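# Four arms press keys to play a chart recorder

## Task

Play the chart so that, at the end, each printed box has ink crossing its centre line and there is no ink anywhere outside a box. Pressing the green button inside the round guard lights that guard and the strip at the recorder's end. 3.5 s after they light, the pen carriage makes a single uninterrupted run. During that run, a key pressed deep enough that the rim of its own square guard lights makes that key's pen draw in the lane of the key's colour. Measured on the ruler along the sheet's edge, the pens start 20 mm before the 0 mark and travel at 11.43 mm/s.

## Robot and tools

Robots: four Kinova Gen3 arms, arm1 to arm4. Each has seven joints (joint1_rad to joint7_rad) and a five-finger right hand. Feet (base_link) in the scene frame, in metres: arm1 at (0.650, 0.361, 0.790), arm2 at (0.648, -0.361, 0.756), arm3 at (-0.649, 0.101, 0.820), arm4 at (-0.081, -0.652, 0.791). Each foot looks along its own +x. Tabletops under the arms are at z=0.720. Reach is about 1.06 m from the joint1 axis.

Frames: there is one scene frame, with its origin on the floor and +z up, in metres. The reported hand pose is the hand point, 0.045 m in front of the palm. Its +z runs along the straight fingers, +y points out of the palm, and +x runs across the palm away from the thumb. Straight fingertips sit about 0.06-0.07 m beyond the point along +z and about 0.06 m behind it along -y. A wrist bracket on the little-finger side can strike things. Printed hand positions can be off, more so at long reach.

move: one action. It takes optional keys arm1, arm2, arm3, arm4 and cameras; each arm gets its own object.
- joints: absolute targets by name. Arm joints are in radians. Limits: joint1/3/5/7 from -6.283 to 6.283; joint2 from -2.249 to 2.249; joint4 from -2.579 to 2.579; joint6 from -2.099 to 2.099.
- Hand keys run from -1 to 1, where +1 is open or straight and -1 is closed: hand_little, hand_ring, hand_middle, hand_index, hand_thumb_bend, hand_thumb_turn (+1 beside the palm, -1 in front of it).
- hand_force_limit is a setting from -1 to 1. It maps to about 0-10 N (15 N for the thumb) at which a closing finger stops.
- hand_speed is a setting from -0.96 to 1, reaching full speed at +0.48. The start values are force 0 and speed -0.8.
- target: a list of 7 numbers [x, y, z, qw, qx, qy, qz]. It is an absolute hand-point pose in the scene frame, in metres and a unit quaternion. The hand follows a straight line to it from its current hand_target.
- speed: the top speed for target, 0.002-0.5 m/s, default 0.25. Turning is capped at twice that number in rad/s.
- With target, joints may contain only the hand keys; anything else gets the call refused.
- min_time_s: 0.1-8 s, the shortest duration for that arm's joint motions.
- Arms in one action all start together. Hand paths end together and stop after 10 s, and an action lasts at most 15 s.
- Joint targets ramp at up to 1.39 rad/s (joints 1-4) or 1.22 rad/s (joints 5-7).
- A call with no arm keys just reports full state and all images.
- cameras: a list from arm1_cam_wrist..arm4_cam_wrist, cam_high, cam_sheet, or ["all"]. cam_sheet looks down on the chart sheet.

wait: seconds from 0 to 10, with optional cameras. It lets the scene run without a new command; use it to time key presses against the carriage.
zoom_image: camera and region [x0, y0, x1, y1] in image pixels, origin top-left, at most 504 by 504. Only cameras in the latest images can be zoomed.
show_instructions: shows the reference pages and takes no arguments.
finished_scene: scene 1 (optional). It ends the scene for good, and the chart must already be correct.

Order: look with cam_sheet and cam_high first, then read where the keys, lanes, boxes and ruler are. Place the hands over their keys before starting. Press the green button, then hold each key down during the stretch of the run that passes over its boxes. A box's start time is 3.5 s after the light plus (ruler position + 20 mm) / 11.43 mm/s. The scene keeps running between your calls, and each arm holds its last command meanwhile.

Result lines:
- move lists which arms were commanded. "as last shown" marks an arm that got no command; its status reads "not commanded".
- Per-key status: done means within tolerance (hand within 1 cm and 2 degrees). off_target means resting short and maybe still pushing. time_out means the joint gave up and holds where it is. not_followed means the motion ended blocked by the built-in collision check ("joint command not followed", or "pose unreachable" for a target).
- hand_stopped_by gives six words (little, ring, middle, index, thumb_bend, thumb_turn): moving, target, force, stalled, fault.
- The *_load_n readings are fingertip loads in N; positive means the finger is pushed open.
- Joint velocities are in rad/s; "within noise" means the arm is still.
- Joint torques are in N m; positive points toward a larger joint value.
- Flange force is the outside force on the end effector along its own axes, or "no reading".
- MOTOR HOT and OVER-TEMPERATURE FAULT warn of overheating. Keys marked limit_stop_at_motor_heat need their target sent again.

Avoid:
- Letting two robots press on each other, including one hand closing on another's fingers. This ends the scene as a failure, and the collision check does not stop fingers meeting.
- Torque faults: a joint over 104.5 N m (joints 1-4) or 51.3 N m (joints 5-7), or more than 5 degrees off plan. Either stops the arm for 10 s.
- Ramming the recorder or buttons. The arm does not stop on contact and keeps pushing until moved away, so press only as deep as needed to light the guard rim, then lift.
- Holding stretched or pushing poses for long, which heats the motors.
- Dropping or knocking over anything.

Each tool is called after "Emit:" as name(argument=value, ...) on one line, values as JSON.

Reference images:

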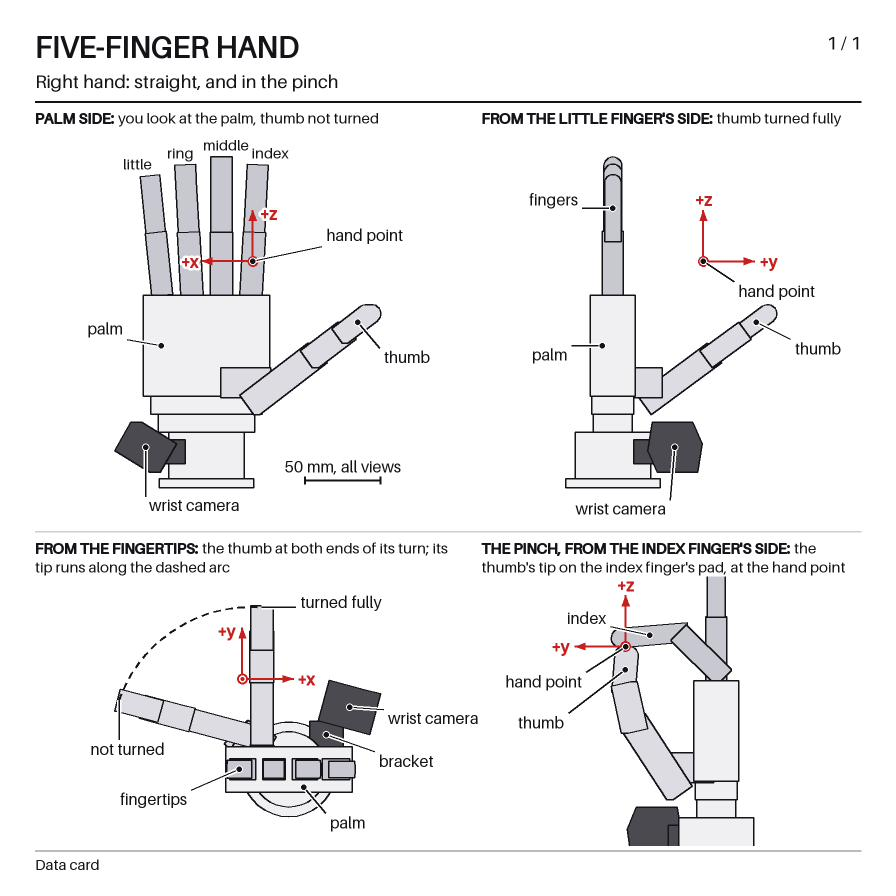

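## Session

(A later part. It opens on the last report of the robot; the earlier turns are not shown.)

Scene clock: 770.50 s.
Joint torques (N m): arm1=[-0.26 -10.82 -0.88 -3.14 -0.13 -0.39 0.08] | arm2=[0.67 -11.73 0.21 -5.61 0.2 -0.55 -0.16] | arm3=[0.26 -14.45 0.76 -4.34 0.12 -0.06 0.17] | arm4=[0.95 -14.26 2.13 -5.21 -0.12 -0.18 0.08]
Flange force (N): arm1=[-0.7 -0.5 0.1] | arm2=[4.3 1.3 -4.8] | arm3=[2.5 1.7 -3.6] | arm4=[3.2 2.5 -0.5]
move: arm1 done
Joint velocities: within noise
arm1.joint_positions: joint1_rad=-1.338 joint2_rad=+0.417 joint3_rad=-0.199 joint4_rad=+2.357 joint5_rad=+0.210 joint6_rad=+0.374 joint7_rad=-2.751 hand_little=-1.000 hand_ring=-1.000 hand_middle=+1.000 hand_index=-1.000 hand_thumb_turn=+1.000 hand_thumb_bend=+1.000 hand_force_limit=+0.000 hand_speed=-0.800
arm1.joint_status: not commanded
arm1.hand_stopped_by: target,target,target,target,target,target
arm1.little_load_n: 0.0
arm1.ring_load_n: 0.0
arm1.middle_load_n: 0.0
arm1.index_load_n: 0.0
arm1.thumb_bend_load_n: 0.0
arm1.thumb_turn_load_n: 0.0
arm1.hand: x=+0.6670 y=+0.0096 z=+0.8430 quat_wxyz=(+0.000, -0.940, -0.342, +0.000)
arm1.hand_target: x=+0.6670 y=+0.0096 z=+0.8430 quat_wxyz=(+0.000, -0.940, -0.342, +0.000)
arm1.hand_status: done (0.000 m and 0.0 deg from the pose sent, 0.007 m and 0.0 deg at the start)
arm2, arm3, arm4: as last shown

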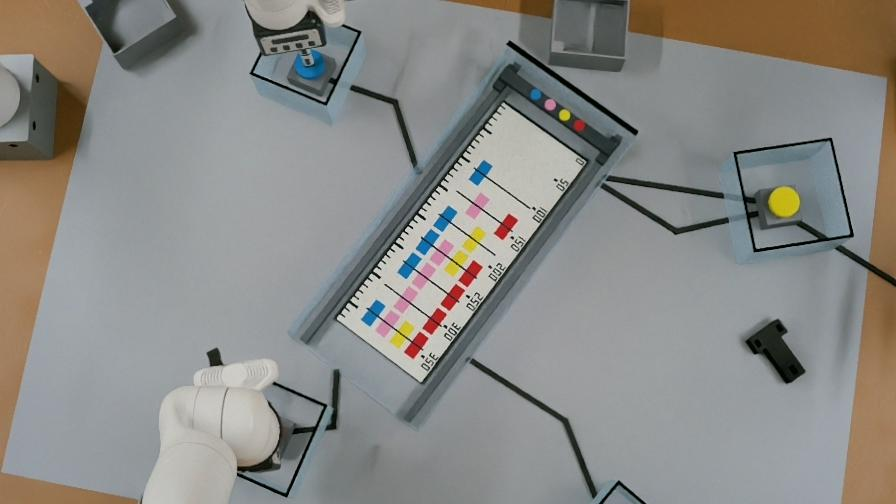

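Emit:
move(arm1={"target": [0.667, 0.0096, 0.8385, 0, 0.9397, 0.3420, 0], "speed": 0.05})

Emit:
move(arm1={"target": [0.667, 0.0096, 0.92, 0, 0.9397, 0.3420, 0], "speed": 0.15})

Emit:
move(arm1={"target": [0.4337, 0.1046, 0.92, 0, 0.9397, 0.3420, 0], "speed": 0.2})

Emit:
move(arm1={"target": [0.4337, 0.1046, 0.845, 0, 0.9397, 0.3420, 0], "speed": 0.1})

Emit:
wait(seconds=1.03)

Emit:
move(arm1={"target": [0.4337, 0.1046, 0.8345, 0, 0.9397, 0.3420, 0], "speed": 0.05}, arm2={"target": [0.2365, -0.380, 0.8318, 0, 1, 0, 0], "speed": 0.05}, arm3={"target": [-0.2469, 0.2976, 0.8318, 0, 0.1736, -0.9848, 0], "speed": 0.05}, arm4={"target": [-0.2606, -0.2574, 0.8318, 0, 0.8192, -0.5736, 0], "speed": 0.05}, cameras=["cam_high"])

Emit:
wait(seconds=0.55)

Emit:
move(arm1={"target": [0.4337, 0.1046, 0.845, 0, 0.9397, 0.3420, 0], "speed": 0.05}, arm2={"target": [0.2365, -0.380, 0.842, 0, 1, 0, 0], "speed": 0.05}, arm3={"target": [-0.2469, 0.2976, 0.842, 0, 0.1736, -0.9848, 0], "speed": 0.05}, arm4={"target": [-0.2606, -0.2574, 0.842, 0, 0.8192, -0.5736, 0], "speed": 0.05}, cameras=["cam_high"])

Emit:
wait(seconds=1.03)

Emit:
move(arm3={"target": [-0.2469, 0.2976, 0.8318, 0, 0.1736, -0.9848, 0], "speed": 0.05})

Emit:
wait(seconds=0.55)

Emit:
move(arm3={"target": [-0.2469, 0.2976, 0.842, 0, 0.1736, -0.9848, 0], "speed": 0.05})

Scene clock: 815.40 s.
Joint torques (N m): arm1=[-0.22 -10.9 -0.73 -2.98 -0.18 -0.39 0.07] | arm2=[0.69 -11.75 0.26 -5.55 0.26 -0.55 -0.17] | arm3=[0.25 -14.55 0.67 -4.31 0.14 -0.03 0.1] | arm4=[0.99 -14.24 2.15 -5.21 -0.11 -0.2 0.06]
Flange force (N): arm1=[-0.6 -0.5 -0.1] | arm2=[4.1 1.3 -4.8] | arm3=[2.3 1.5 -3.3] | arm4=[3.2 2.6 -0.6]
move: arm1 done
Joint velocities: within noise
arm1.joint_positions: joint1_rad=-1.345 joint2_rad=+0.431 joint3_rad=-0.190 joint4_rad=+2.362 joint5_rad=+0.217 joint6_rad=+0.355 joint7_rad=-2.758 hand_little=-1.000 hand_ring=-1.000 hand_middle=+1.000 hand_index=-1.000 hand_thumb_turn=+1.000 hand_thumb_bend=+1.000 hand_force_limit=+0.000 hand_speed=-0.800
arm1.joint_status: not commanded
arm1.hand_stopped_by: target,target,target,target,target,target
arm1.little_load_n: 0.0
arm1.ring_load_n: 0.0
arm1.middle_load_n: 0.0
arm1.index_load_n: 0.0
arm1.thumb_bend_load_n: 0.0
arm1.thumb_turn_load_n: 0.0
arm1.hand: x=+0.6670 y=+0.0096 z=+0.8385 quat_wxyz=(+0.000, -0.940, -0.342, +0.000)
arm1.hand_target: x=+0.6670 y=+0.0096 z=+0.8385 quat_wxyz=(+0.000, -0.940, -0.342, +0.000)
arm1.hand_status: done (0.000 m and 0.0 deg from the pose sent, 0.004 m and 0.0 deg at the start)
arm2, arm3, arm4: as last shown
arm2.index_load_n: 0.5
pictures: none

Scene clock: 816.50 s.
Joint torques (N m): arm1=[-0.25 -9.13 -0.77 -5.2 -0.15 -0.36 0.03] | arm2=[0.65 -11.77 0.21 -5.64 0.21 -0.55 -0.16] | arm3=[0.29 -14.47 0.78 -4.4 0.13 -0.11 0.07] | arm4=[0.98 -14.26 2.14 -5.18 -0.13 -0.17 0.05]
Flange force (N): arm1=[-1.2 -0.3 -0.6] | arm2=[4.3 1.3 -4.7] | arm3=[2.6 1.5 -3.5] | arm4=[3.1 2.5 -0.5]
move: arm1 done
Joint velocities: within noise
arm1.joint_positions: joint1_rad=-1.258 joint2_rad=+0.206 joint3_rad=-0.272 joint4_rad=+2.254 joint5_rad=+0.081 joint6_rad=+0.683 joint7_rad=-2.624 hand_little=-1.000 hand_ring=-1.000 hand_middle=+1.000 hand_index=-1.000 hand_thumb_turn=+1.000 hand_thumb_bend=+1.000 hand_force_limit=+0.000 hand_speed=-0.800
arm1.joint_status: not commanded
arm1.hand_stopped_by: target,target,target,target,target,target
arm1.little_load_n: 0.0
arm1.ring_load_n: 0.0
arm1.middle_load_n: 0.0
arm1.index_load_n: 0.0
arm1.thumb_bend_load_n: 0.0
arm1.thumb_turn_load_n: 0.0
arm1.hand: x=+0.6670 y=+0.0096 z=+0.9200 quat_wxyz=(+0.000, -0.940, -0.342, +0.000)
arm1.hand_target: x=+0.6670 y=+0.0096 z=+0.9200 quat_wxyz=(+0.000, -0.940, -0.342, +0.000)
arm1.hand_status: done (0.000 m and 0.0 deg from the pose sent, 0.081 m and 0.0 deg at the start)
arm2.joint_positions: joint1_rad=-0.135 joint2_rad=+0.474 joint3_rad=-0.007 joint4_rad=+2.021 joint5_rad=-0.022 joint6_rad=+0.645 joint7_rad=-1.494 hand_little=-1.000 hand_ring=-1.000 hand_middle=+1.000 hand_index=-1.000 hand_thumb_turn=+1.000 hand_thumb_bend=+1.000 hand_force_limit=+0.000 hand_speed=-0.800
arm2.joint_status: not commanded
arm2.hand_stopped_by: target,target,target,target,target,target
arm2.little_load_n: 0.0
arm2.ring_load_n: 0.5
arm2.middle_load_n: 0.0
arm2.index_load_n: 0.5
arm2.thumb_bend_load_n: 0.0
arm2.thumb_turn_load_n: 0.0
arm2.hand: x=+0.2365 y=-0.3800 z=+0.8420 quat_wxyz=(+0.000, +1.000, +0.000, +0.000)
arm2.hand_target: x=+0.2365 y=-0.3800 z=+0.8420 quat_wxyz=(+0.000, +1.000, +0.000, +0.000)
arm2.hand_status: not commanded
arm3.joint_positions: joint1_rad=-0.373 joint2_rad=+0.689 joint3_rad=+0.244 joint4_rad=+1.960 joint5_rad=-0.287 joint6_rad=+0.535 joint7_rad=-1.336 hand_little=-1.000 hand_ring=-1.000 hand_middle=+1.000 hand_index=-1.000 hand_thumb_turn=+1.000 hand_thumb_bend=+1.000 hand_force_limit=+0.000 hand_speed=-0.800
arm3.joint_status: not commanded
arm3.hand_stopped_by: target,target,target,target,target,target
arm3.little_load_n: 0.0
arm3.ring_load_n: 0.5
arm3.middle_load_n: 0.0
arm3.index_load_n: 0.0
arm3.thumb_bend_load_n: 0.0
arm3.thumb_turn_load_n: 0.0
arm3.hand: x=-0.2469 y=+0.2976 z=+0.8420 quat_wxyz=(+0.000, +0.174, -0.985, +0.000)
arm3.hand_target: x=-0.2469 y=+0.2976 z=+0.8420 quat_wxyz=(+0.000, +0.174, -0.985, +0.000)
arm3.hand_status: not commanded
arm4.joint_positions: joint1_rad=-0.308 joint2_rad=+0.585 joint3_rad=+0.187 joint4_rad=+1.992 joint5_rad=-0.196 joint6_rad=+0.580 joint7_rad=-1.374 hand_little=-1.000 hand_ring=-1.000 hand_middle=+1.000 hand_index=-1.000 hand_thumb_turn=+1.000 hand_thumb_bend=+1.000 hand_force_limit=+0.000 hand_speed=-0.800
arm4.joint_status: not commanded
arm4.hand_stopped_by: target,target,target,target,target,target
arm4.little_load_n: 0.0
arm4.ring_load_n: 0.0
arm4.middle_load_n: 0.0
arm4.index_load_n: 0.0
arm4.thumb_bend_load_n: 0.0
arm4.thumb_turn_load_n: 0.0
arm4.hand: x=-0.2606 y=-0.2574 z=+0.8420 quat_wxyz=(+0.000, +0.819, -0.574, +0.000)
arm4.hand_target: x=-0.2606 y=-0.2574 z=+0.8420 quat_wxyz=(+0.000, +0.819, -0.574, +0.000)
arm4.hand_status: not commanded
pictures: none

Scene clock: 818.37 s.
Joint torques (N m): arm1=[-0.24 -9.71 -0.45 -5.33 -0.21 -0.37 0.08] | arm2=[0.65 -11.77 0.24 -5.65 0.22 -0.55 -0.14] | arm3=[0.25 -14.52 0.78 -4.33 0.13 -0.12 0.12] | arm4=[0.97 -14.27 2.15 -5.2 -0.14 -0.15 0.05]
Flange force (N): arm1=[-0.1 -1.0 -0.9] | arm2=[4.3 1.3 -4.6] | arm3=[2.3 1.5 -3.5] | arm4=[3.2 2.5 -0.4]
move: arm1 done
Joint velocities: within noise
arm1.joint_positions: joint1_rad=-0.582 joint2_rad=+0.235 joint3_rad=-0.013 joint4_rad=+2.215 joint5_rad=-0.009 joint6_rad=+0.690 joint7_rad=-1.624 hand_little=-1.000 hand_ring=-1.000 hand_middle=+1.000 hand_index=-1.000 hand_thumb_turn=+1.000 hand_thumb_bend=+1.000 hand_force_limit=+0.000 hand_speed=-0.800
arm1.joint_status: not commanded
arm1.hand_stopped_by: target,target,target,target,target,target
arm1.little_load_n: 0.0
arm1.ring_load_n: 0.0
arm1.middle_load_n: 0.0
arm1.index_load_n: 0.0
arm1.thumb_bend_load_n: 0.0
arm1.thumb_turn_load_n: 0.0
arm1.hand: x=+0.4337 y=+0.1046 z=+0.9200 quat_wxyz=(+0.000, -0.940, -0.342, +0.000)
arm1.hand_target: x=+0.4337 y=+0.1046 z=+0.9200 quat_wxyz=(+0.000, -0.940, -0.342, +0.000)
arm1.hand_status: done (0.000 m and 0.0 deg from the pose sent, 0.252 m and 0.0 deg at the start)
arm2, arm3, arm4: as last shown
arm2.ring_load_n: 0.0
arm2.index_load_n: 0.0
arm3.little_load_n: 0.5
arm3.ring_load_n: 0.0
pictures: none

Scene clock: 819.63 s.
Joint torques (N m): arm1=[-0.2 -11.29 -0.33 -3.31 -0.12 -0.36 0.02] | arm2=[0.68 -11.72 0.24 -5.68 0.21 -0.54 -0.15] | arm3=[0.27 -14.51 0.81 -4.31 0.2 -0.1 0.13] | arm4=[0.96 -14.28 2.14 -5.22 -0.12 -0.17 0.05]
Flange force (N): arm1=[-0.4 -1.0 -0.8] | arm2=[4.5 1.4 -4.7] | arm3=[2.3 1.6 -3.4] | arm4=[3.2 2.5 -0.4]
move: arm1 done
Joint velocities: within noise
arm1.joint_positions: joint1_rad=-0.583 joint2_rad=+0.433 joint3_rad=-0.016 joint4_rad=+2.310 joint5_rad=-0.006 joint6_rad=+0.397 joint7_rad=-1.629 hand_little=-1.000 hand_ring=-1.000 hand_middle=+1.000 hand_index=-1.000 hand_thumb_turn=+1.000 hand_thumb_bend=+1.000 hand_force_limit=+0.000 hand_speed=-0.800
arm1.joint_status: not commanded
arm1.hand_stopped_by: target,target,target,target,target,target
arm1.little_load_n: 0.0
arm1.ring_load_n: 0.0
arm1.middle_load_n: 0.0
arm1.index_load_n: 0.0
arm1.thumb_bend_load_n: 0.0
arm1.thumb_turn_load_n: 0.0
arm1.hand: x=+0.4337 y=+0.1046 z=+0.8450 quat_wxyz=(+0.000, -0.940, -0.342, +0.000)
arm1.hand_target: x=+0.4337 y=+0.1046 z=+0.8450 quat_wxyz=(+0.000, -0.940, -0.342, +0.000)
arm1.hand_status: done (0.000 m and 0.0 deg from the pose sent, 0.075 m and 0.0 deg at the start)
arm2, arm3, arm4: as last shown
arm3.little_load_n: 0.0
arm3.index_load_n: 0.5
arm3.thumb_bend_load_n: -0.5
pictures: none

Scene clock: 820.67 s.
Joint torques (N m): arm1=[-0.3 -11.26 -0.37 -3.28 -0.23 -0.4 0.05] | arm2=[0.66 -11.75 0.18 -5.57 0.24 -0.56 -0.15] | arm3=[0.26 -14.49 0.77 -4.41 0.16 -0.12 0.16] | arm4=[0.97 -14.27 2.2 -5.18 -0.12 -0.17 0.05]
Flange force (N): arm1=[-0.5 -1.2 -1.1] | arm2=[4.1 1.3 -4.8] | arm3=[2.6 1.6 -3.6] | arm4=[3.1 2.5 -0.4]
Joint velocities: within noise
arm1.joint_positions: joint1_rad=-0.583 joint2_rad=+0.433 joint3_rad=-0.016 joint4_rad=+2.310 joint5_rad=-0.006 joint6_rad=+0.397 joint7_rad=-1.629 hand_little=-1.000 hand_ring=-1.000 hand_middle=+1.000 hand_index=-1.000 hand_thumb_turn=+1.000 hand_thumb_bend=+1.000 hand_force_limit=+0.000 hand_speed=-0.800
arm1.joint_status: not commanded
arm1.hand_stopped_by: target,target,target,target,target,target
arm1.little_load_n: 0.0
arm1.ring_load_n: 0.5
arm1.middle_load_n: 0.0
arm1.index_load_n: 0.5
arm1.thumb_bend_load_n: 0.0
arm1.thumb_turn_load_n: 0.0
arm1.hand: x=+0.4337 y=+0.1046 z=+0.8450 quat_wxyz=(+0.000, -0.940, -0.342, +0.000)
arm1.hand_target: x=+0.4337 y=+0.1046 z=+0.8450 quat_wxyz=(+0.000, -0.940, -0.342, +0.000)
arm1.hand_status: done (0.000 m and 0.0 deg from the pose sent, 0.075 m and 0.0 deg at the start)
arm2.joint_positions: joint1_rad=-0.135 joint2_rad=+0.474 joint3_rad=-0.007 joint4_rad=+2.021 joint5_rad=-0.022 joint6_rad=+0.645 joint7_rad=-1.494 hand_little=-1.000 hand_ring=-1.000 hand_middle=+1.000 hand_index=-1.000 hand_thumb_turn=+1.000 hand_thumb_bend=+1.000 hand_force_limit=+0.000 hand_speed=-0.800
arm2.joint_status: not commanded
arm2.hand_stopped_by: target,target,target,target,target,target
arm2.little_load_n: 0.0
arm2.ring_load_n: 0.0
arm2.middle_load_n: 0.0
arm2.index_load_n: 0.5
arm2.thumb_bend_load_n: 0.0
arm2.thumb_turn_load_n: 0.0
arm2.hand: x=+0.2365 y=-0.3800 z=+0.8420 quat_wxyz=(+0.000, +1.000, +0.000, +0.000)
arm2.hand_target: x=+0.2365 y=-0.3800 z=+0.8420 quat_wxyz=(+0.000, +1.000, +0.000, +0.000)
arm2.hand_status: not commanded
arm3.joint_positions: joint1_rad=-0.373 joint2_rad=+0.689 joint3_rad=+0.244 joint4_rad=+1.960 joint5_rad=-0.287 joint6_rad=+0.535 joint7_rad=-1.336 hand_little=-1.000 hand_ring=-1.000 hand_middle=+1.000 hand_index=-1.000 hand_thumb_turn=+1.000 hand_thumb_bend=+1.000 hand_force_limit=+0.000 hand_speed=-0.800
arm3.joint_status: not commanded
arm3.hand_stopped_by: target,target,target,target,target,target
arm3.little_load_n: 0.0
arm3.ring_load_n: 0.0
arm3.middle_load_n: 0.0
arm3.index_load_n: 0.5
arm3.thumb_bend_load_n: 0.0
arm3.thumb_turn_load_n: 0.0
arm3.hand: x=-0.2469 y=+0.2976 z=+0.8420 quat_wxyz=(+0.000, +0.174, -0.985, +0.000)
arm3.hand_target: x=-0.2469 y=+0.2976 z=+0.8420 quat_wxyz=(+0.000, +0.174, -0.985, +0.000)
arm3.hand_status: not commanded
arm4.joint_positions: joint1_rad=-0.308 joint2_rad=+0.585 joint3_rad=+0.187 joint4_rad=+1.992 joint5_rad=-0.196 joint6_rad=+0.580 joint7_rad=-1.374 hand_little=-1.000 hand_ring=-1.000 hand_middle=+1.000 hand_index=-1.000 hand_thumb_turn=+1.000 hand_thumb_bend=+1.000 hand_force_limit=+0.000 hand_speed=-0.800
arm4.joint_status: not commanded
arm4.hand_stopped_by: target,target,target,target,target,target
arm4.little_load_n: 0.0
arm4.ring_load_n: 0.0
arm4.middle_load_n: 0.0
arm4.index_load_n: 0.0
arm4.thumb_bend_load_n: 0.0
arm4.thumb_turn_load_n: 0.0
arm4.hand: x=-0.2606 y=-0.2574 z=+0.8420 quat_wxyz=(+0.000, +0.819, -0.574, +0.000)
arm4.hand_target: x=-0.2606 y=-0.2574 z=+0.8420 quat_wxyz=(+0.000, +0.819, -0.574, +0.000)
arm4.hand_status: not commanded
wait: 1.03 s; at rest by 0.27 s
pictures: none

Scene clock: 821.63 s.
Joint torques (N m): arm1=[-0.25 -7.93 -0.42 -2.76 -0.16 -1.05 0.08] | arm2=[0.5 -8.76 -0.1 -4.71 0.19 -1.1 -0.19] | arm3=[0.21 -9 0.02 -3.71 -0.01 -1.25 0.15] | arm4=[0.9 -11.2 1.79 -4.44 -0.18 -0.67 0.08]
Flange force (N): arm1=[1.6 -0.8 -14.6] | arm2=[5.8 1.2 -14.1] | arm3=[5.1 1.4 -20.0] | arm4=[4.7 2.5 -9.7]
move: arm1 done; arm2 done; arm3 done; arm4 done
Joint velocities: within noise
arm1.joint_positions: joint1_rad=-0.584 joint2_rad=+0.465 joint3_rad=-0.016 joint4_rad=+2.319 joint5_rad=-0.005 joint6_rad=+0.356 joint7_rad=-1.629 hand_little=-1.000 hand_ring=-1.000 hand_middle=+1.000 hand_index=-1.000 hand_thumb_turn=+1.000 hand_thumb_bend=+1.000 hand_force_limit=+0.000 hand_speed=-0.800
arm1.joint_status: not commanded
arm1.hand_stopped_by: target,target,target,target,target,target
arm1.little_load_n: 0.0
arm1.ring_load_n: 0.0
arm1.middle_load_n: 0.5
arm1.index_load_n: 0.0
arm1.thumb_bend_load_n: 0.0
arm1.thumb_turn_load_n: 0.0
arm1.hand: x=+0.4337 y=+0.1046 z=+0.8345 quat_wxyz=(+0.000, -0.940, -0.342, +0.000)
arm1.hand_target: x=+0.4337 y=+0.1046 z=+0.8345 quat_wxyz=(+0.000, -0.940, -0.342, +0.000)
arm1.hand_status: done (0.000 m and 0.0 deg from the pose sent, 0.010 m and 0.0 deg at the start)
arm2.joint_positions: joint1_rad=-0.135 joint2_rad=+0.496 joint3_rad=-0.008 joint4_rad=+2.031 joint5_rad=-0.022 joint6_rad=+0.613 joint7_rad=-1.494 hand_little=-1.000 hand_ring=-1.000 hand_middle=+1.000 hand_index=-1.000 hand_thumb_turn=+1.000 hand_thumb_bend=+1.000 hand_force_limit=+0.000 hand_speed=-0.800
arm2.joint_status: not commanded
arm2.hand_stopped_by: target,target,target,target,target,target
arm2.little_load_n: 0.0
arm2.ring_load_n: 0.0
arm2.middle_load_n: 0.0
arm2.index_load_n: 0.5
arm2.thumb_bend_load_n: 0.0
arm2.thumb_turn_load_n: 0.0
arm2.hand: x=+0.2365 y=-0.3800 z=+0.8318 quat_wxyz=(+0.000, +1.000, +0.000, +0.000)
arm2.hand_target: x=+0.2365 y=-0.3800 z=+0.8318 quat_wxyz=(+0.000, +1.000, +0.000, +0.000)
arm2.hand_status: done (0.000 m and 0.0 deg from the pose sent, 0.010 m and 0.0 deg at the start)
arm3.joint_positions: joint1_rad=-0.365 joint2_rad=+0.711 joint3_rad=+0.233 joint4_rad=+1.964 joint5_rad=-0.295 joint6_rad=+0.508 joint7_rad=-1.329 hand_little=-1.000 hand_ring=-1.000 hand_middle=+1.000 hand_index=-1.000 hand_thumb_turn=+1.000 hand_thumb_bend=+1.000 hand_force_limit=+0.000 hand_speed=-0.800
arm3.joint_status: not commanded
arm3.hand_stopped_by: target,target,target,target,target,target
arm3.little_load_n: 0.0
arm3.ring_load_n: 0.0
arm3.middle_load_n: 0.0
arm3.index_load_n: 0.0
arm3.thumb_bend_load_n: 0.0
arm3.thumb_turn_load_n: 0.0
arm3.hand: x=-0.2469 y=+0.2976 z=+0.8318 quat_wxyz=(+0.000, +0.174, -0.985, +0.000)
arm3.hand_target: x=-0.2469 y=+0.2976 z=+0.8318 quat_wxyz=(+0.000, +0.174, -0.985, +0.000)
arm3.hand_status: done (0.000 m and 0.0 deg from the pose sent, 0.010 m and 0.0 deg at the start)
arm4.joint_positions: joint1_rad=-0.301 joint2_rad=+0.608 joint3_rad=+0.179 joint4_rad=+1.999 joint5_rad=-0.203 joint6_rad=+0.551 joint7_rad=-1.369 hand_little=-1.000 hand_ring=-1.000 hand_middle=+1.000 hand_index=-1.000 hand_thumb_turn=+1.000 hand_thumb_bend=+1.000 hand_force_limit=+0.000 hand_speed=-0.800
arm4.joint_status: not commanded
arm4.hand_stopped_by: target,target,target,target,target,target
arm4.little_load_n: 0.0
arm4.ring_load_n: 0.0
arm4.middle_load_n: 0.0
arm4.index_load_n: 0.0
arm4.thumb_bend_load_n: 0.0
arm4.thumb_turn_load_n: 0.0
arm4.hand: x=-0.2606 y=-0.2574 z=+0.8318 quat_wxyz=(+0.000, +0.819, -0.574, +0.000)
arm4.hand_target: x=-0.2606 y=-0.2574 z=+0.8318 quat_wxyz=(+0.000, +0.819, -0.574, +0.000)
arm4.hand_status: done (0.000 m and 0.0 deg from the pose sent, 0.010 m and 0.0 deg at the start)

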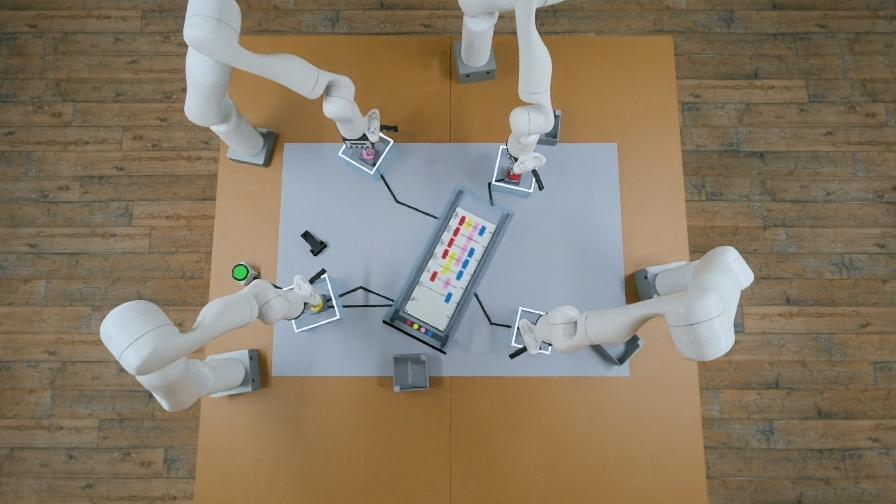

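Scene clock: 822.20 s.
Joint torques (N m): arm1=[-0.22 -7.93 -0.45 -2.69 -0.15 -0.98 0.04] | arm2=[0.46 -8.8 0.05 -4.7 0.15 -1.06 -0.16] | arm3=[0.26 -8.97 -0.01 -3.74 -0.03 -1.18 0.11] | arm4=[0.9 -11.2 1.8 -4.42 -0.16 -0.68 0.06]
Flange force (N): arm1=[1.5 -0.8 -14.4] | arm2=[5.8 1.1 -13.9] | arm3=[5.4 1.5 -20.0] | arm4=[4.6 2.5 -9.7]
Joint velocities: within noise
arm1.joint_positions: joint1_rad=-0.584 joint2_rad=+0.465 joint3_rad=-0.016 joint4_rad=+2.319 joint5_rad=-0.005 joint6_rad=+0.356 joint7_rad=-1.629 hand_little=-1.000 hand_ring=-1.000 hand_middle=+1.000 hand_index=-1.000 hand_thumb_turn=+1.000 hand_thumb_bend=+1.000 hand_force_limit=+0.000 hand_speed=-0.800
arm1.joint_status: not commanded
arm1.hand_stopped_by: target,target,target,target,target,target
arm1.little_load_n: 0.0
arm1.ring_load_n: 0.0
arm1.middle_load_n: 0.0
arm1.index_load_n: 0.0
arm1.thumb_bend_load_n: 0.0
arm1.thumb_turn_load_n: 0.0
arm1.hand: x=+0.4337 y=+0.1046 z=+0.8345 quat_wxyz=(+0.000, -0.940, -0.342, +0.000)
arm1.hand_target: x=+0.4337 y=+0.1046 z=+0.8345 quat_wxyz=(+0.000, -0.940, -0.342, +0.000)
arm1.hand_status: done (0.000 m and 0.0 deg from the pose sent, 0.010 m and 0.0 deg at the start)
arm2.joint_positions: joint1_rad=-0.135 joint2_rad=+0.496 joint3_rad=-0.008 joint4_rad=+2.031 joint5_rad=-0.022 joint6_rad=+0.613 joint7_rad=-1.494 hand_little=-1.000 hand_ring=-1.000 hand_middle=+1.000 hand_index=-1.000 hand_thumb_turn=+1.000 hand_thumb_bend=+1.000 hand_force_limit=+0.000 hand_speed=-0.800
arm2.joint_status: not commanded
arm2.hand_stopped_by: target,target,target,target,target,target
arm2.little_load_n: 0.0
arm2.ring_load_n: 0.0
arm2.middle_load_n: 0.0
arm2.index_load_n: 0.0
arm2.thumb_bend_load_n: 0.0
arm2.thumb_turn_load_n: 0.0
arm2.hand: x=+0.2365 y=-0.3800 z=+0.8318 quat_wxyz=(+0.000, +1.000, +0.000, +0.000)
arm2.hand_target: x=+0.2365 y=-0.3800 z=+0.8318 quat_wxyz=(+0.000, +1.000, +0.000, +0.000)
arm2.hand_status: done (0.000 m and 0.0 deg from the pose sent, 0.010 m and 0.0 deg at the start)
arm3.joint_positions: joint1_rad=-0.365 joint2_rad=+0.711 joint3_rad=+0.233 joint4_rad=+1.964 joint5_rad=-0.295 joint6_rad=+0.508 joint7_rad=-1.329 hand_little=-1.000 hand_ring=-1.000 hand_middle=+1.000 hand_index=-1.000 hand_thumb_turn=+1.000 hand_thumb_bend=+1.000 hand_force_limit=+0.000 hand_speed=-0.800
arm3.joint_status: not commanded
arm3.hand_stopped_by: target,target,target,target,target,target
arm3.little_load_n: 0.0
arm3.ring_load_n: 0.0
arm3.middle_load_n: 0.0
arm3.index_load_n: 0.0
arm3.thumb_bend_load_n: 0.0
arm3.thumb_turn_load_n: 0.0
arm3.hand: x=-0.2469 y=+0.2976 z=+0.8318 quat_wxyz=(+0.000, +0.174, -0.985, +0.000)
arm3.hand_target: x=-0.2469 y=+0.2976 z=+0.8318 quat_wxyz=(+0.000, +0.174, -0.985, +0.000)
arm3.hand_status: done (0.000 m and 0.0 deg from the pose sent, 0.010 m and 0.0 deg at the start)
arm4.joint_positions: joint1_rad=-0.301 joint2_rad=+0.608 joint3_rad=+0.179 joint4_rad=+1.999 joint5_rad=-0.203 joint6_rad=+0.551 joint7_rad=-1.369 hand_little=-1.000 hand_ring=-1.000 hand_middle=+1.000 hand_index=-1.000 hand_thumb_turn=+1.000 hand_thumb_bend=+1.000 hand_force_limit=+0.000 hand_speed=-0.800
arm4.joint_status: not commanded
arm4.hand_stopped_by: target,target,target,target,target,target
arm4.little_load_n: 0.0
arm4.ring_load_n: 0.0
arm4.middle_load_n: 0.0
arm4.index_load_n: 0.0
arm4.thumb_bend_load_n: 0.0
arm4.thumb_turn_load_n: 0.0
arm4.hand: x=-0.2606 y=-0.2574 z=+0.8318 quat_wxyz=(+0.000, +0.819, -0.574, +0.000)
arm4.hand_target: x=-0.2606 y=-0.2574 z=+0.8318 quat_wxyz=(+0.000, +0.819, -0.574, +0.000)
arm4.hand_status: done (0.000 m and 0.0 deg from the pose sent, 0.010 m and 0.0 deg at the start)
wait: 0.57 s; at rest by 0.27 s
pictures: none

Scene clock: 823.17 s.
Joint torques (N m): arm1=[-0.16 -11.18 -0.33 -3.32 -0.16 -0.38 0.05] | arm2=[0.66 -11.76 0.17 -5.55 0.23 -0.54 -0.2] | arm3=[0.21 -14.46 0.75 -4.34 0.15 -0.1 0.05] | arm4=[0.99 -14.26 2.13 -5.21 -0.13 -0.15 0.1]
Flange force (N): arm1=[-0.2 -0.7 -1.2] | arm2=[4.1 1.2 -4.8] | arm3=[2.4 1.3 -3.5] | arm4=[3.2 2.7 -0.5]
move: arm1 done; arm2 done; arm3 done; arm4 done
Joint velocities: within noise
arm1.joint_positions: joint1_rad=-0.583 joint2_rad=+0.433 joint3_rad=-0.016 joint4_rad=+2.310 joint5_rad=-0.006 joint6_rad=+0.397 joint7_rad=-1.629 hand_little=-1.000 hand_ring=-1.000 hand_middle=+1.000 hand_index=-1.000 hand_thumb_turn=+1.000 hand_thumb_bend=+1.000 hand_force_limit=+0.000 hand_speed=-0.800
arm1.joint_status: not commanded
arm1.hand_stopped_by: target,target,target,target,target,target
arm1.little_load_n: 0.0
arm1.ring_load_n: 0.0
arm1.middle_load_n: 0.0
arm1.index_load_n: 0.0
arm1.thumb_bend_load_n: 0.0
arm1.thumb_turn_load_n: 0.0
arm1.hand: x=+0.4337 y=+0.1046 z=+0.8450 quat_wxyz=(+0.000, -0.940, -0.342, +0.000)
arm1.hand_target: x=+0.4337 y=+0.1046 z=+0.8450 quat_wxyz=(+0.000, -0.940, -0.342, +0.000)
arm1.hand_status: done (0.000 m and 0.0 deg from the pose sent, 0.010 m and 0.0 deg at the start)
arm2.joint_positions: joint1_rad=-0.135 joint2_rad=+0.474 joint3_rad=-0.007 joint4_rad=+2.021 joint5_rad=-0.022 joint6_rad=+0.645 joint7_rad=-1.494 hand_little=-1.000 hand_ring=-1.000 hand_middle=+1.000 hand_index=-1.000 hand_thumb_turn=+1.000 hand_thumb_bend=+1.000 hand_force_limit=+0.000 hand_speed=-0.800
arm2.joint_status: not commanded
arm2.hand_stopped_by: target,target,target,target,target,target
arm2.little_load_n: 0.5
arm2.ring_load_n: 0.0
arm2.middle_load_n: 0.0
arm2.index_load_n: 0.0
arm2.thumb_bend_load_n: 0.0
arm2.thumb_turn_load_n: 0.0
arm2.hand: x=+0.2365 y=-0.3800 z=+0.8420 quat_wxyz=(+0.000, +1.000, +0.000, +0.000)
arm2.hand_target: x=+0.2365 y=-0.3800 z=+0.8420 quat_wxyz=(+0.000, +1.000, +0.000, +0.000)
arm2.hand_status: done (0.000 m and 0.0 deg from the pose sent, 0.010 m and 0.0 deg at the start)
arm3.joint_positions: joint1_rad=-0.373 joint2_rad=+0.689 joint3_rad=+0.244 joint4_rad=+1.960 joint5_rad=-0.287 joint6_rad=+0.535 joint7_rad=-1.336 hand_little=-1.000 hand_ring=-1.000 hand_middle=+1.000 hand_index=-1.000 hand_thumb_turn=+1.000 hand_thumb_bend=+1.000 hand_force_limit=+0.000 hand_speed=-0.800
arm3.joint_status: not commanded
arm3.hand_stopped_by: target,target,target,target,target,target
arm3.little_load_n: 0.0
arm3.ring_load_n: 0.0
arm3.middle_load_n: 0.0
arm3.index_load_n: 0.0
arm3.thumb_bend_load_n: 0.0
arm3.thumb_turn_load_n: 0.0
arm3.hand: x=-0.2469 y=+0.2976 z=+0.8420 quat_wxyz=(+0.000, +0.174, -0.985, +0.000)
arm3.hand_target: x=-0.2469 y=+0.2976 z=+0.8420 quat_wxyz=(+0.000, +0.174, -0.985, +0.000)
arm3.hand_status: done (0.000 m and 0.0 deg from the pose sent, 0.010 m and 0.0 deg at the start)
arm4.joint_positions: joint1_rad=-0.308 joint2_rad=+0.585 joint3_rad=+0.187 joint4_rad=+1.992 joint5_rad=-0.196 joint6_rad=+0.580 joint7_rad=-1.374 hand_little=-1.000 hand_ring=-1.000 hand_middle=+1.000 hand_index=-1.000 hand_thumb_turn=+1.000 hand_thumb_bend=+1.000 hand_force_limit=+0.000 hand_speed=-0.800
arm4.joint_status: not commanded
arm4.hand_stopped_by: target,target,target,target,target,target
arm4.little_load_n: 0.0
arm4.ring_load_n: 0.0
arm4.middle_load_n: 0.0
arm4.index_load_n: 0.0
arm4.thumb_bend_load_n: 0.0
arm4.thumb_turn_load_n: 0.0
arm4.hand: x=-0.2606 y=-0.2574 z=+0.8420 quat_wxyz=(+0.000, +0.819, -0.574, +0.000)
arm4.hand_target: x=-0.2606 y=-0.2574 z=+0.8420 quat_wxyz=(+0.000, +0.819, -0.574, +0.000)
arm4.hand_status: done (0.000 m and 0.0 deg from the pose sent, 0.010 m and 0.0 deg at the start)

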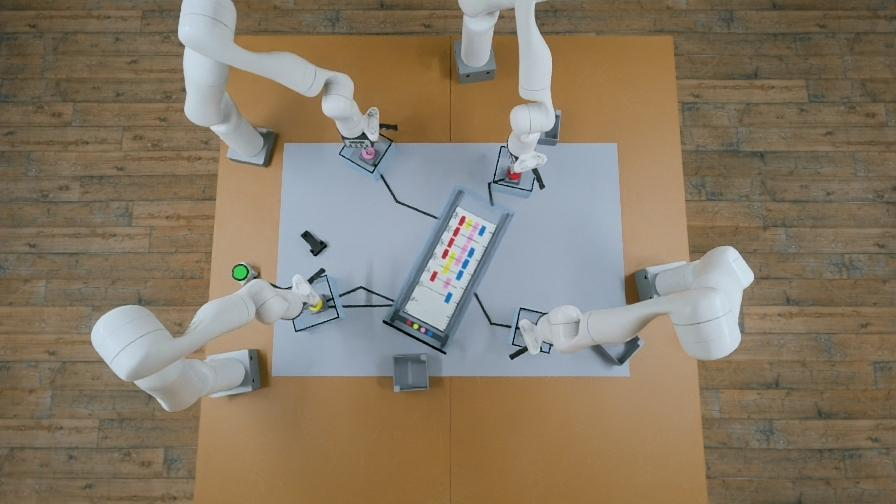

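Scene clock: 824.20 s.
Joint torques (N m): arm1=[-0.26 -11.25 -0.32 -3.35 -0.2 -0.35 0.07] | arm2=[0.66 -11.73 0.27 -5.53 0.22 -0.57 -0.16] | arm3=[0.24 -14.51 0.79 -4.36 0.1 -0.14 0.1] | arm4=[0.95 -14.28 2.13 -5.23 -0.12 -0.15 0.06]
Flange force (N): arm1=[-0.1 -1.1 -0.8] | arm2=[4.0 1.2 -4.9] | arm3=[2.4 1.4 -3.5] | arm4=[3.3 2.5 -0.4]
Joint velocities: within noise
arm1.joint_positions: joint1_rad=-0.583 joint2_rad=+0.433 joint3_rad=-0.016 joint4_rad=+2.310 joint5_rad=-0.006 joint6_rad=+0.397 joint7_rad=-1.629 hand_little=-1.000 hand_ring=-1.000 hand_middle=+1.000 hand_index=-1.000 hand_thumb_turn=+1.000 hand_thumb_bend=+1.000 hand_force_limit=+0.000 hand_speed=-0.800
arm1.joint_status: not commanded
arm1.hand_stopped_by: target,target,target,target,target,target
arm1.little_load_n: 0.0
arm1.ring_load_n: 0.0
arm1.middle_load_n: 0.0
arm1.index_load_n: 0.0
arm1.thumb_bend_load_n: 0.0
arm1.thumb_turn_load_n: 0.0
arm1.hand: x=+0.4337 y=+0.1046 z=+0.8450 quat_wxyz=(+0.000, -0.940, -0.342, +0.000)
arm1.hand_target: x=+0.4337 y=+0.1046 z=+0.8450 quat_wxyz=(+0.000, -0.940, -0.342, +0.000)
arm1.hand_status: done (0.000 m and 0.0 deg from the pose sent, 0.010 m and 0.0 deg at the start)
arm2.joint_positions: joint1_rad=-0.135 joint2_rad=+0.474 joint3_rad=-0.007 joint4_rad=+2.021 joint5_rad=-0.022 joint6_rad=+0.645 joint7_rad=-1.494 hand_little=-1.000 hand_ring=-1.000 hand_middle=+1.000 hand_index=-1.000 hand_thumb_turn=+1.000 hand_thumb_bend=+1.000 hand_force_limit=+0.000 hand_speed=-0.800
arm2.joint_status: not commanded
arm2.hand_stopped_by: target,target,target,target,target,target
arm2.little_load_n: 0.0
arm2.ring_load_n: 0.0
arm2.middle_load_n: 0.0
arm2.index_load_n: 0.0
arm2.thumb_bend_load_n: 0.0
arm2.thumb_turn_load_n: 0.0
arm2.hand: x=+0.2365 y=-0.3800 z=+0.8420 quat_wxyz=(+0.000, +1.000, +0.000, +0.000)
arm2.hand_target: x=+0.2365 y=-0.3800 z=+0.8420 quat_wxyz=(+0.000, +1.000, +0.000, +0.000)
arm2.hand_status: done (0.000 m and 0.0 deg from the pose sent, 0.010 m and 0.0 deg at the start)
arm3.joint_positions: joint1_rad=-0.373 joint2_rad=+0.689 joint3_rad=+0.244 joint4_rad=+1.960 joint5_rad=-0.287 joint6_rad=+0.535 joint7_rad=-1.336 hand_little=-1.000 hand_ring=-1.000 hand_middle=+1.000 hand_index=-1.000 hand_thumb_turn=+1.000 hand_thumb_bend=+1.000 hand_force_limit=+0.000 hand_speed=-0.800
arm3.joint_status: not commanded
arm3.hand_stopped_by: target,target,target,target,target,target
arm3.little_load_n: 0.0
arm3.ring_load_n: 0.5
arm3.middle_load_n: 0.0
arm3.index_load_n: 0.0
arm3.thumb_bend_load_n: 0.0
arm3.thumb_turn_load_n: 0.0
arm3.hand: x=-0.2469 y=+0.2976 z=+0.8420 quat_wxyz=(+0.000, +0.174, -0.985, +0.000)
arm3.hand_target: x=-0.2469 y=+0.2976 z=+0.8420 quat_wxyz=(+0.000, +0.174, -0.985, +0.000)
arm3.hand_status: done (0.000 m and 0.0 deg from the pose sent, 0.010 m and 0.0 deg at the start)
arm4.joint_positions: joint1_rad=-0.308 joint2_rad=+0.585 joint3_rad=+0.187 joint4_rad=+1.992 joint5_rad=-0.196 joint6_rad=+0.580 joint7_rad=-1.374 hand_little=-1.000 hand_ring=-1.000 hand_middle=+1.000 hand_index=-1.000 hand_thumb_turn=+1.000 hand_thumb_bend=+1.000 hand_force_limit=+0.000 hand_speed=-0.800
arm4.joint_status: not commanded
arm4.hand_stopped_by: target,target,target,target,target,target
arm4.little_load_n: 0.0
arm4.ring_load_n: 0.0
arm4.middle_load_n: 0.0
arm4.index_load_n: 0.0
arm4.thumb_bend_load_n: 0.0
arm4.thumb_turn_load_n: 0.0
arm4.hand: x=-0.2606 y=-0.2574 z=+0.8420 quat_wxyz=(+0.000, +0.819, -0.574, +0.000)
arm4.hand_target: x=-0.2606 y=-0.2574 z=+0.8420 quat_wxyz=(+0.000, +0.819, -0.574, +0.000)
arm4.hand_status: done (0.000 m and 0.0 deg from the pose sent, 0.010 m and 0.0 deg at the start)
wait: 1.03 s; at rest by 0.27 s
pictures: none

Scene clock: 825.17 s.
Joint torques (N m): arm1=[-0.16 -11.34 -0.41 -3.4 -0.21 -0.38 0.09] | arm2=[0.69 -11.74 0.22 -5.57 0.24 -0.56 -0.14] | arm3=[0.19 -9.01 0.1 -3.73 0.02 -1.15 0.14] | arm4=[0.96 -14.26 2.15 -5.23 -0.11 -0.15 0.06]
Flange force (N): arm1=[-0.1 -0.6 -0.6] | arm2=[4.1 1.4 -4.8] | arm3=[5.4 1.3 -19.6] | arm4=[3.3 2.5 -0.4]
move: arm3 done
Joint velocities: within noise
arm1, arm2, arm4: as last shown
arm1.thumb_turn_load_n: -0.5
arm2.index_load_n: 0.5
arm3.joint_positions: joint1_rad=-0.365 joint2_rad=+0.711 joint3_rad=+0.233 joint4_rad=+1.964 joint5_rad=-0.295 joint6_rad=+0.508 joint7_rad=-1.329 hand_little=-1.000 hand_ring=-1.000 hand_middle=+1.000 hand_index=-1.000 hand_thumb_turn=+1.000 hand_thumb_bend=+1.000 hand_force_limit=+0.000 hand_speed=-0.800
arm3.joint_status: not commanded
arm3.hand_stopped_by: target,target,target,target,target,target
arm3.little_load_n: 0.0
arm3.ring_load_n: 0.0
arm3.middle_load_n: 0.0
arm3.index_load_n: 0.0
arm3.thumb_bend_load_n: 0.0
arm3.thumb_turn_load_n: 0.0
arm3.hand: x=-0.2469 y=+0.2976 z=+0.8318 quat_wxyz=(+0.000, +0.174, -0.985, +0.000)
arm3.hand_target: x=-0.2469 y=+0.2976 z=+0.8318 quat_wxyz=(+0.000, +0.174, -0.985, +0.000)
arm3.hand_status: done (0.000 m and 0.0 deg from the pose sent, 0.010 m and 0.0 deg at the start)
pictures: none

Scene clock: 825.73 s.
Joint torques (N m): arm1=[-0.28 -11.22 -0.46 -3.29 -0.17 -0.41 0.07] | arm2=[0.64 -11.79 0.25 -5.52 0.22 -0.55 -0.17] | arm3=[0.24 -8.88 0.08 -3.77 -0.01 -1.15 0.11] | arm4=[0.96 -14.28 2.18 -5.19 -0.13 -0.15 0.05]
Flange force (N): arm1=[-0.4 -1.1 -1.2] | arm2=[3.9 1.2 -4.7] | arm3=[5.7 1.4 -19.9] | arm4=[3.2 2.5 -0.4]
Joint velocities: within noise
arm1.joint_positions: joint1_rad=-0.583 joint2_rad=+0.433 joint3_rad=-0.016 joint4_rad=+2.310 joint5_rad=-0.006 joint6_rad=+0.397 joint7_rad=-1.629 hand_little=-1.000 hand_ring=-1.000 hand_middle=+1.000 hand_index=-1.000 hand_thumb_turn=+1.000 hand_thumb_bend=+1.000 hand_force_limit=+0.000 hand_speed=-0.800
arm1.joint_status: not commanded
arm1.hand_stopped_by: target,target,target,target,target,target
arm1.little_load_n: 0.0
arm1.ring_load_n: 0.0
arm1.middle_load_n: 0.0
arm1.index_load_n: 0.0
arm1.thumb_bend_load_n: 0.0
arm1.thumb_turn_load_n: 0.0
arm1.hand: x=+0.4337 y=+0.1046 z=+0.8450 quat_wxyz=(+0.000, -0.940, -0.342, +0.000)
arm1.hand_target: x=+0.4337 y=+0.1046 z=+0.8450 quat_wxyz=(+0.000, -0.940, -0.342, +0.000)
arm1.hand_status: not commanded
arm2.joint_positions: joint1_rad=-0.135 joint2_rad=+0.474 joint3_rad=-0.007 joint4_rad=+2.021 joint5_rad=-0.022 joint6_rad=+0.645 joint7_rad=-1.494 hand_little=-1.000 hand_ring=-1.000 hand_middle=+1.000 hand_index=-1.000 hand_thumb_turn=+1.000 hand_thumb_bend=+1.000 hand_force_limit=+0.000 hand_speed=-0.800
arm2.joint_status: not commanded
arm2.hand_stopped_by: target,target,target,target,target,target
arm2.little_load_n: 0.0
arm2.ring_load_n: 0.0
arm2.middle_load_n: 0.0
arm2.index_load_n: 0.0
arm2.thumb_bend_load_n: 0.0
arm2.thumb_turn_load_n: 0.0
arm2.hand: x=+0.2365 y=-0.3800 z=+0.8420 quat_wxyz=(+0.000, +1.000, +0.000, +0.000)
arm2.hand_target: x=+0.2365 y=-0.3800 z=+0.8420 quat_wxyz=(+0.000, +1.000, +0.000, +0.000)
arm2.hand_status: not commanded
arm3.joint_positions: joint1_rad=-0.365 joint2_rad=+0.711 joint3_rad=+0.233 joint4_rad=+1.964 joint5_rad=-0.295 joint6_rad=+0.508 joint7_rad=-1.329 hand_little=-1.000 hand_ring=-1.000 hand_middle=+1.000 hand_index=-1.000 hand_thumb_turn=+1.000 hand_thumb_bend=+1.000 hand_force_limit=+0.000 hand_speed=-0.800
arm3.joint_status: not commanded
arm3.hand_stopped_by: target,target,target,target,target,target
arm3.little_load_n: 0.0
arm3.ring_load_n: 0.0
arm3.middle_load_n: 0.0
arm3.index_load_n: 0.0
arm3.thumb_bend_load_n: 0.0
arm3.thumb_turn_load_n: 0.0
arm3.hand: x=-0.2469 y=+0.2976 z=+0.8318 quat_wxyz=(+0.000, +0.174, -0.985, +0.000)
arm3.hand_target: x=-0.2469 y=+0.2976 z=+0.8318 quat_wxyz=(+0.000, +0.174, -0.985, +0.000)
arm3.hand_status: done (0.000 m and 0.0 deg from the pose sent, 0.010 m and 0.0 deg at the start)
arm4.joint_positions: joint1_rad=-0.308 joint2_rad=+0.585 joint3_rad=+0.187 joint4_rad=+1.992 joint5_rad=-0.196 joint6_rad=+0.580 joint7_rad=-1.374 hand_little=-1.000 hand_ring=-1.000 hand_middle=+1.000 hand_index=-1.000 hand_thumb_turn=+1.000 hand_thumb_bend=+1.000 hand_force_limit=+0.000 hand_speed=-0.800
arm4.joint_status: not commanded
arm4.hand_stopped_by: target,target,target,target,target,target
arm4.little_load_n: 0.0
arm4.ring_load_n: 0.0
arm4.middle_load_n: 0.0
arm4.index_load_n: 0.0
arm4.thumb_bend_load_n: 0.0
arm4.thumb_turn_load_n: 0.0
arm4.hand: x=-0.2606 y=-0.2574 z=+0.8420 quat_wxyz=(+0.000, +0.819, -0.574, +0.000)
arm4.hand_target: x=-0.2606 y=-0.2574 z=+0.8420 quat_wxyz=(+0.000, +0.819, -0.574, +0.000)
arm4.hand_status: not commanded
wait: 0.57 s; at rest by 0.27 s
pictures: none

Scene clock: 826.70 s.
Joint torques (N m): arm1=[-0.16 -11.24 -0.3 -3.31 -0.18 -0.36 0.06] | arm2=[0.64 -11.75 0.15 -5.54 0.19 -0.56 -0.2] | arm3=[0.29 -14.46 0.73 -4.29 0.19 -0.1 0.08] | arm4=[0.93 -14.3 2.16 -5.2 -0.12 -0.16 0.06]
Flange force (N): arm1=[-0.3 -0.7 -0.9] | arm2=[4.0 1.1 -4.9] | arm3=[2.3 1.6 -3.6] | arm4=[3.2 2.4 -0.3]
move: arm3 done
Joint velocities: within noise
arm1, arm2, arm4: as last shown
arm2.thumb_bend_load_n: -0.5
arm3.joint_positions: joint1_rad=-0.373 joint2_rad=+0.689 joint3_rad=+0.244 joint4_rad=+1.960 joint5_rad=-0.287 joint6_rad=+0.535 joint7_rad=-1.336 hand_little=-1.000 hand_ring=-1.000 hand_middle=+1.000 hand_index=-1.000 hand_thumb_turn=+1.000 hand_thumb_bend=+1.000 hand_force_limit=+0.000 hand_speed=-0.800
arm3.joint_status: not commanded
arm3.hand_stopped_by: target,target,target,target,target,target
arm3.little_load_n: 0.0
arm3.ring_load_n: 0.0
arm3.middle_load_n: 0.0
arm3.index_load_n: 0.0
arm3.thumb_bend_load_n: 0.0
arm3.thumb_turn_load_n: 0.0
arm3.hand: x=-0.2469 y=+0.2976 z=+0.8420 quat_wxyz=(+0.000, +0.174, -0.985, +0.000)
arm3.hand_target: x=-0.2469 y=+0.2976 z=+0.8420 quat_wxyz=(+0.000, +0.174, -0.985, +0.000)
arm3.hand_status: done (0.000 m and 0.0 deg from the pose sent, 0.010 m and 0.0 deg at the start)
pictures: none

Emit:
move(arm1={"target": [0.4337, 0.1046, 0.92, 0, 0.9397, 0.3420, 0], "speed": 0.15})

Emit:
move(arm1={"target": [0.667, 0.0096, 0.92, 0, 0.9397, 0.3420, 0], "speed": 0.2})

Emit:
move(arm1={"target": [0.667, 0.0096, 0.843, 0, 0.9397, 0.3420, 0], "speed": 0.1}, cameras=["cam_high"])

Emit:
zoom_image(camera="cam_high", region=[222, 252, 272, 302])

Scene clock: 865.33 s.
Joint torques (N m): arm1=[-0.2 -9.7 -0.42 -5.3 -0.22 -0.37 0.04] | arm2=[0.69 -11.8 0.22 -5.53 0.2 -0.53 -0.19] | arm3=[0.34 -14.54 0.66 -4.27 0.17 -0.12 0.08] | arm4=[1.01 -14.26 2.14 -5.18 -0.13 -0.19 0.04]
Flange force (N): arm1=[-0.2 -1.0 -1.0] | arm2=[4.0 1.2 -4.7] | arm3=[2.0 1.7 -3.6] | arm4=[3.1 2.6 -0.6]
move: arm1 done
Joint velocities: within noise
arm1.joint_positions: joint1_rad=-0.582 joint2_rad=+0.235 joint3_rad=-0.014 joint4_rad=+2.215 joint5_rad=-0.009 joint6_rad=+0.690 joint7_rad=-1.625 hand_little=-1.000 hand_ring=-1.000 hand_middle=+1.000 hand_index=-1.000 hand_thumb_turn=+1.000 hand_thumb_bend=+1.000 hand_force_limit=+0.000 hand_speed=-0.800
arm1.joint_status: not commanded
arm1.hand_stopped_by: target,target,target,target,target,target
arm1.little_load_n: 0.5
arm1.ring_load_n: 0.0
arm1.middle_load_n: 0.0
arm1.index_load_n: 0.0
arm1.thumb_bend_load_n: 0.0
arm1.thumb_turn_load_n: 0.0
arm1.hand: x=+0.4337 y=+0.1046 z=+0.9200 quat_wxyz=(+0.000, -0.940, -0.342, +0.000)
arm1.hand_target: x=+0.4337 y=+0.1046 z=+0.9200 quat_wxyz=(+0.000, -0.940, -0.342, +0.000)
arm1.hand_status: done (0.000 m and 0.0 deg from the pose sent, 0.075 m and 0.0 deg at the start)
arm2, arm3, arm4: as last shown
arm3.index_load_n: 0.5
pictures: none

Scene clock: 867.23 s.
Joint torques (N m): arm1=[-0.26 -9.12 -0.79 -5.27 -0.12 -0.42 0.06] | arm2=[0.7 -11.76 0.26 -5.55 0.22 -0.54 -0.19] | arm3=[0.27 -14.53 0.73 -4.4 0.13 -0.11 0.05] | arm4=[0.96 -14.24 2.14 -5.23 -0.12 -0.15 0.05]
Flange force (N): arm1=[-1.0 -0.5 -0.8] | arm2=[4.1 1.3 -4.7] | arm3=[2.6 1.4 -3.4] | arm4=[3.3 2.5 -0.5]
move: arm1 done
Joint velocities: within noise
arm1.joint_positions: joint1_rad=-1.260 joint2_rad=+0.206 joint3_rad=-0.270 joint4_rad=+2.254 joint5_rad=+0.080 joint6_rad=+0.683 joint7_rad=-2.623 hand_little=-1.000 hand_ring=-1.000 hand_middle=+1.000 hand_index=-1.000 hand_thumb_turn=+1.000 hand_thumb_bend=+1.000 hand_force_limit=+0.000 hand_speed=-0.800
arm1.joint_status: not commanded
arm1.hand_stopped_by: target,target,target,target,target,target
arm1.little_load_n: 0.0
arm1.ring_load_n: 0.0
arm1.middle_load_n: 0.0
arm1.index_load_n: 0.0
arm1.thumb_bend_load_n: 0.0
arm1.thumb_turn_load_n: 0.0
arm1.hand: x=+0.6670 y=+0.0096 z=+0.9200 quat_wxyz=(+0.000, -0.940, -0.342, +0.000)
arm1.hand_target: x=+0.6670 y=+0.0096 z=+0.9200 quat_wxyz=(+0.000, -0.940, -0.342, +0.000)
arm1.hand_status: done (0.000 m and 0.0 deg from the pose sent, 0.252 m and 0.0 deg at the start)
arm2, arm3, arm4: as last shown
arm2.thumb_bend_load_n: 0.0
arm3.index_load_n: 0.0
pictures: none

Scene clock: 868.53 s.
Joint torques (N m): arm1=[-0.32 -10.74 -0.83 -3.14 -0.16 -0.37 0.08] | arm2=[0.7 -11.75 0.22 -5.58 0.19 -0.55 -0.18] | arm3=[0.24 -14.57 0.74 -4.32 0.17 -0.09 0.06] | arm4=[0.97 -14.27 2.15 -5.21 -0.14 -0.16 0.06]
Flange force (N): arm1=[-0.8 -0.7 -0.2] | arm2=[4.1 1.3 -4.8] | arm3=[2.2 1.4 -3.3] | arm4=[3.2 2.5 -0.4]
move: arm1 done
Joint velocities: within noise
arm1.joint_positions: joint1_rad=-1.339 joint2_rad=+0.417 joint3_rad=-0.197 joint4_rad=+2.357 joint5_rad=+0.208 joint6_rad=+0.374 joint7_rad=-2.750 hand_little=-1.000 hand_ring=-1.000 hand_middle=+1.000 hand_index=-1.000 hand_thumb_turn=+1.000 hand_thumb_bend=+1.000 hand_force_limit=+0.000 hand_speed=-0.800
arm1.joint_status: not commanded
arm1.hand_stopped_by: target,target,target,target,target,target
arm1.little_load_n: 0.0
arm1.ring_load_n: 0.0
arm1.middle_load_n: 0.0
arm1.index_load_n: 0.5
arm1.thumb_bend_load_n: 0.0
arm1.thumb_turn_load_n: 0.0
arm1.hand: x=+0.6670 y=+0.0096 z=+0.8430 quat_wxyz=(+0.000, -0.940, -0.342, +0.000)
arm1.hand_target: x=+0.6670 y=+0.0096 z=+0.8430 quat_wxyz=(+0.000, -0.940, -0.342, +0.000)
arm1.hand_status: done (0.000 m and 0.0 deg from the pose sent, 0.077 m and 0.0 deg at the start)
arm2, arm3, arm4: as last shown
arm3.little_load_n: 0.5

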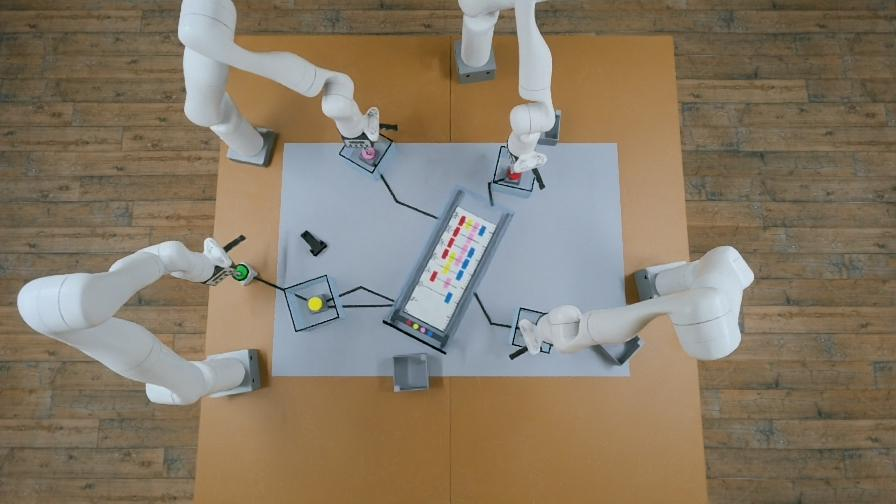

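Scaled by 10.080 from the camera's image (finer frame: 1280x720).

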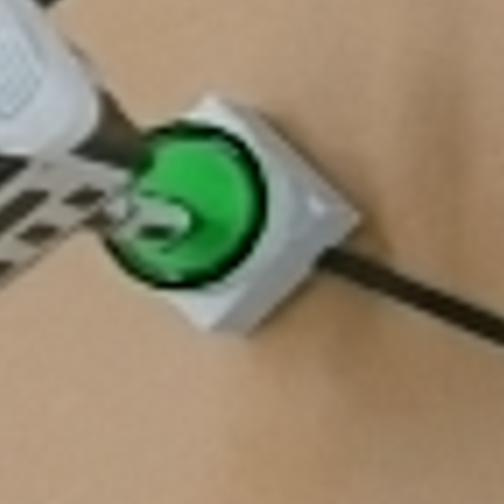

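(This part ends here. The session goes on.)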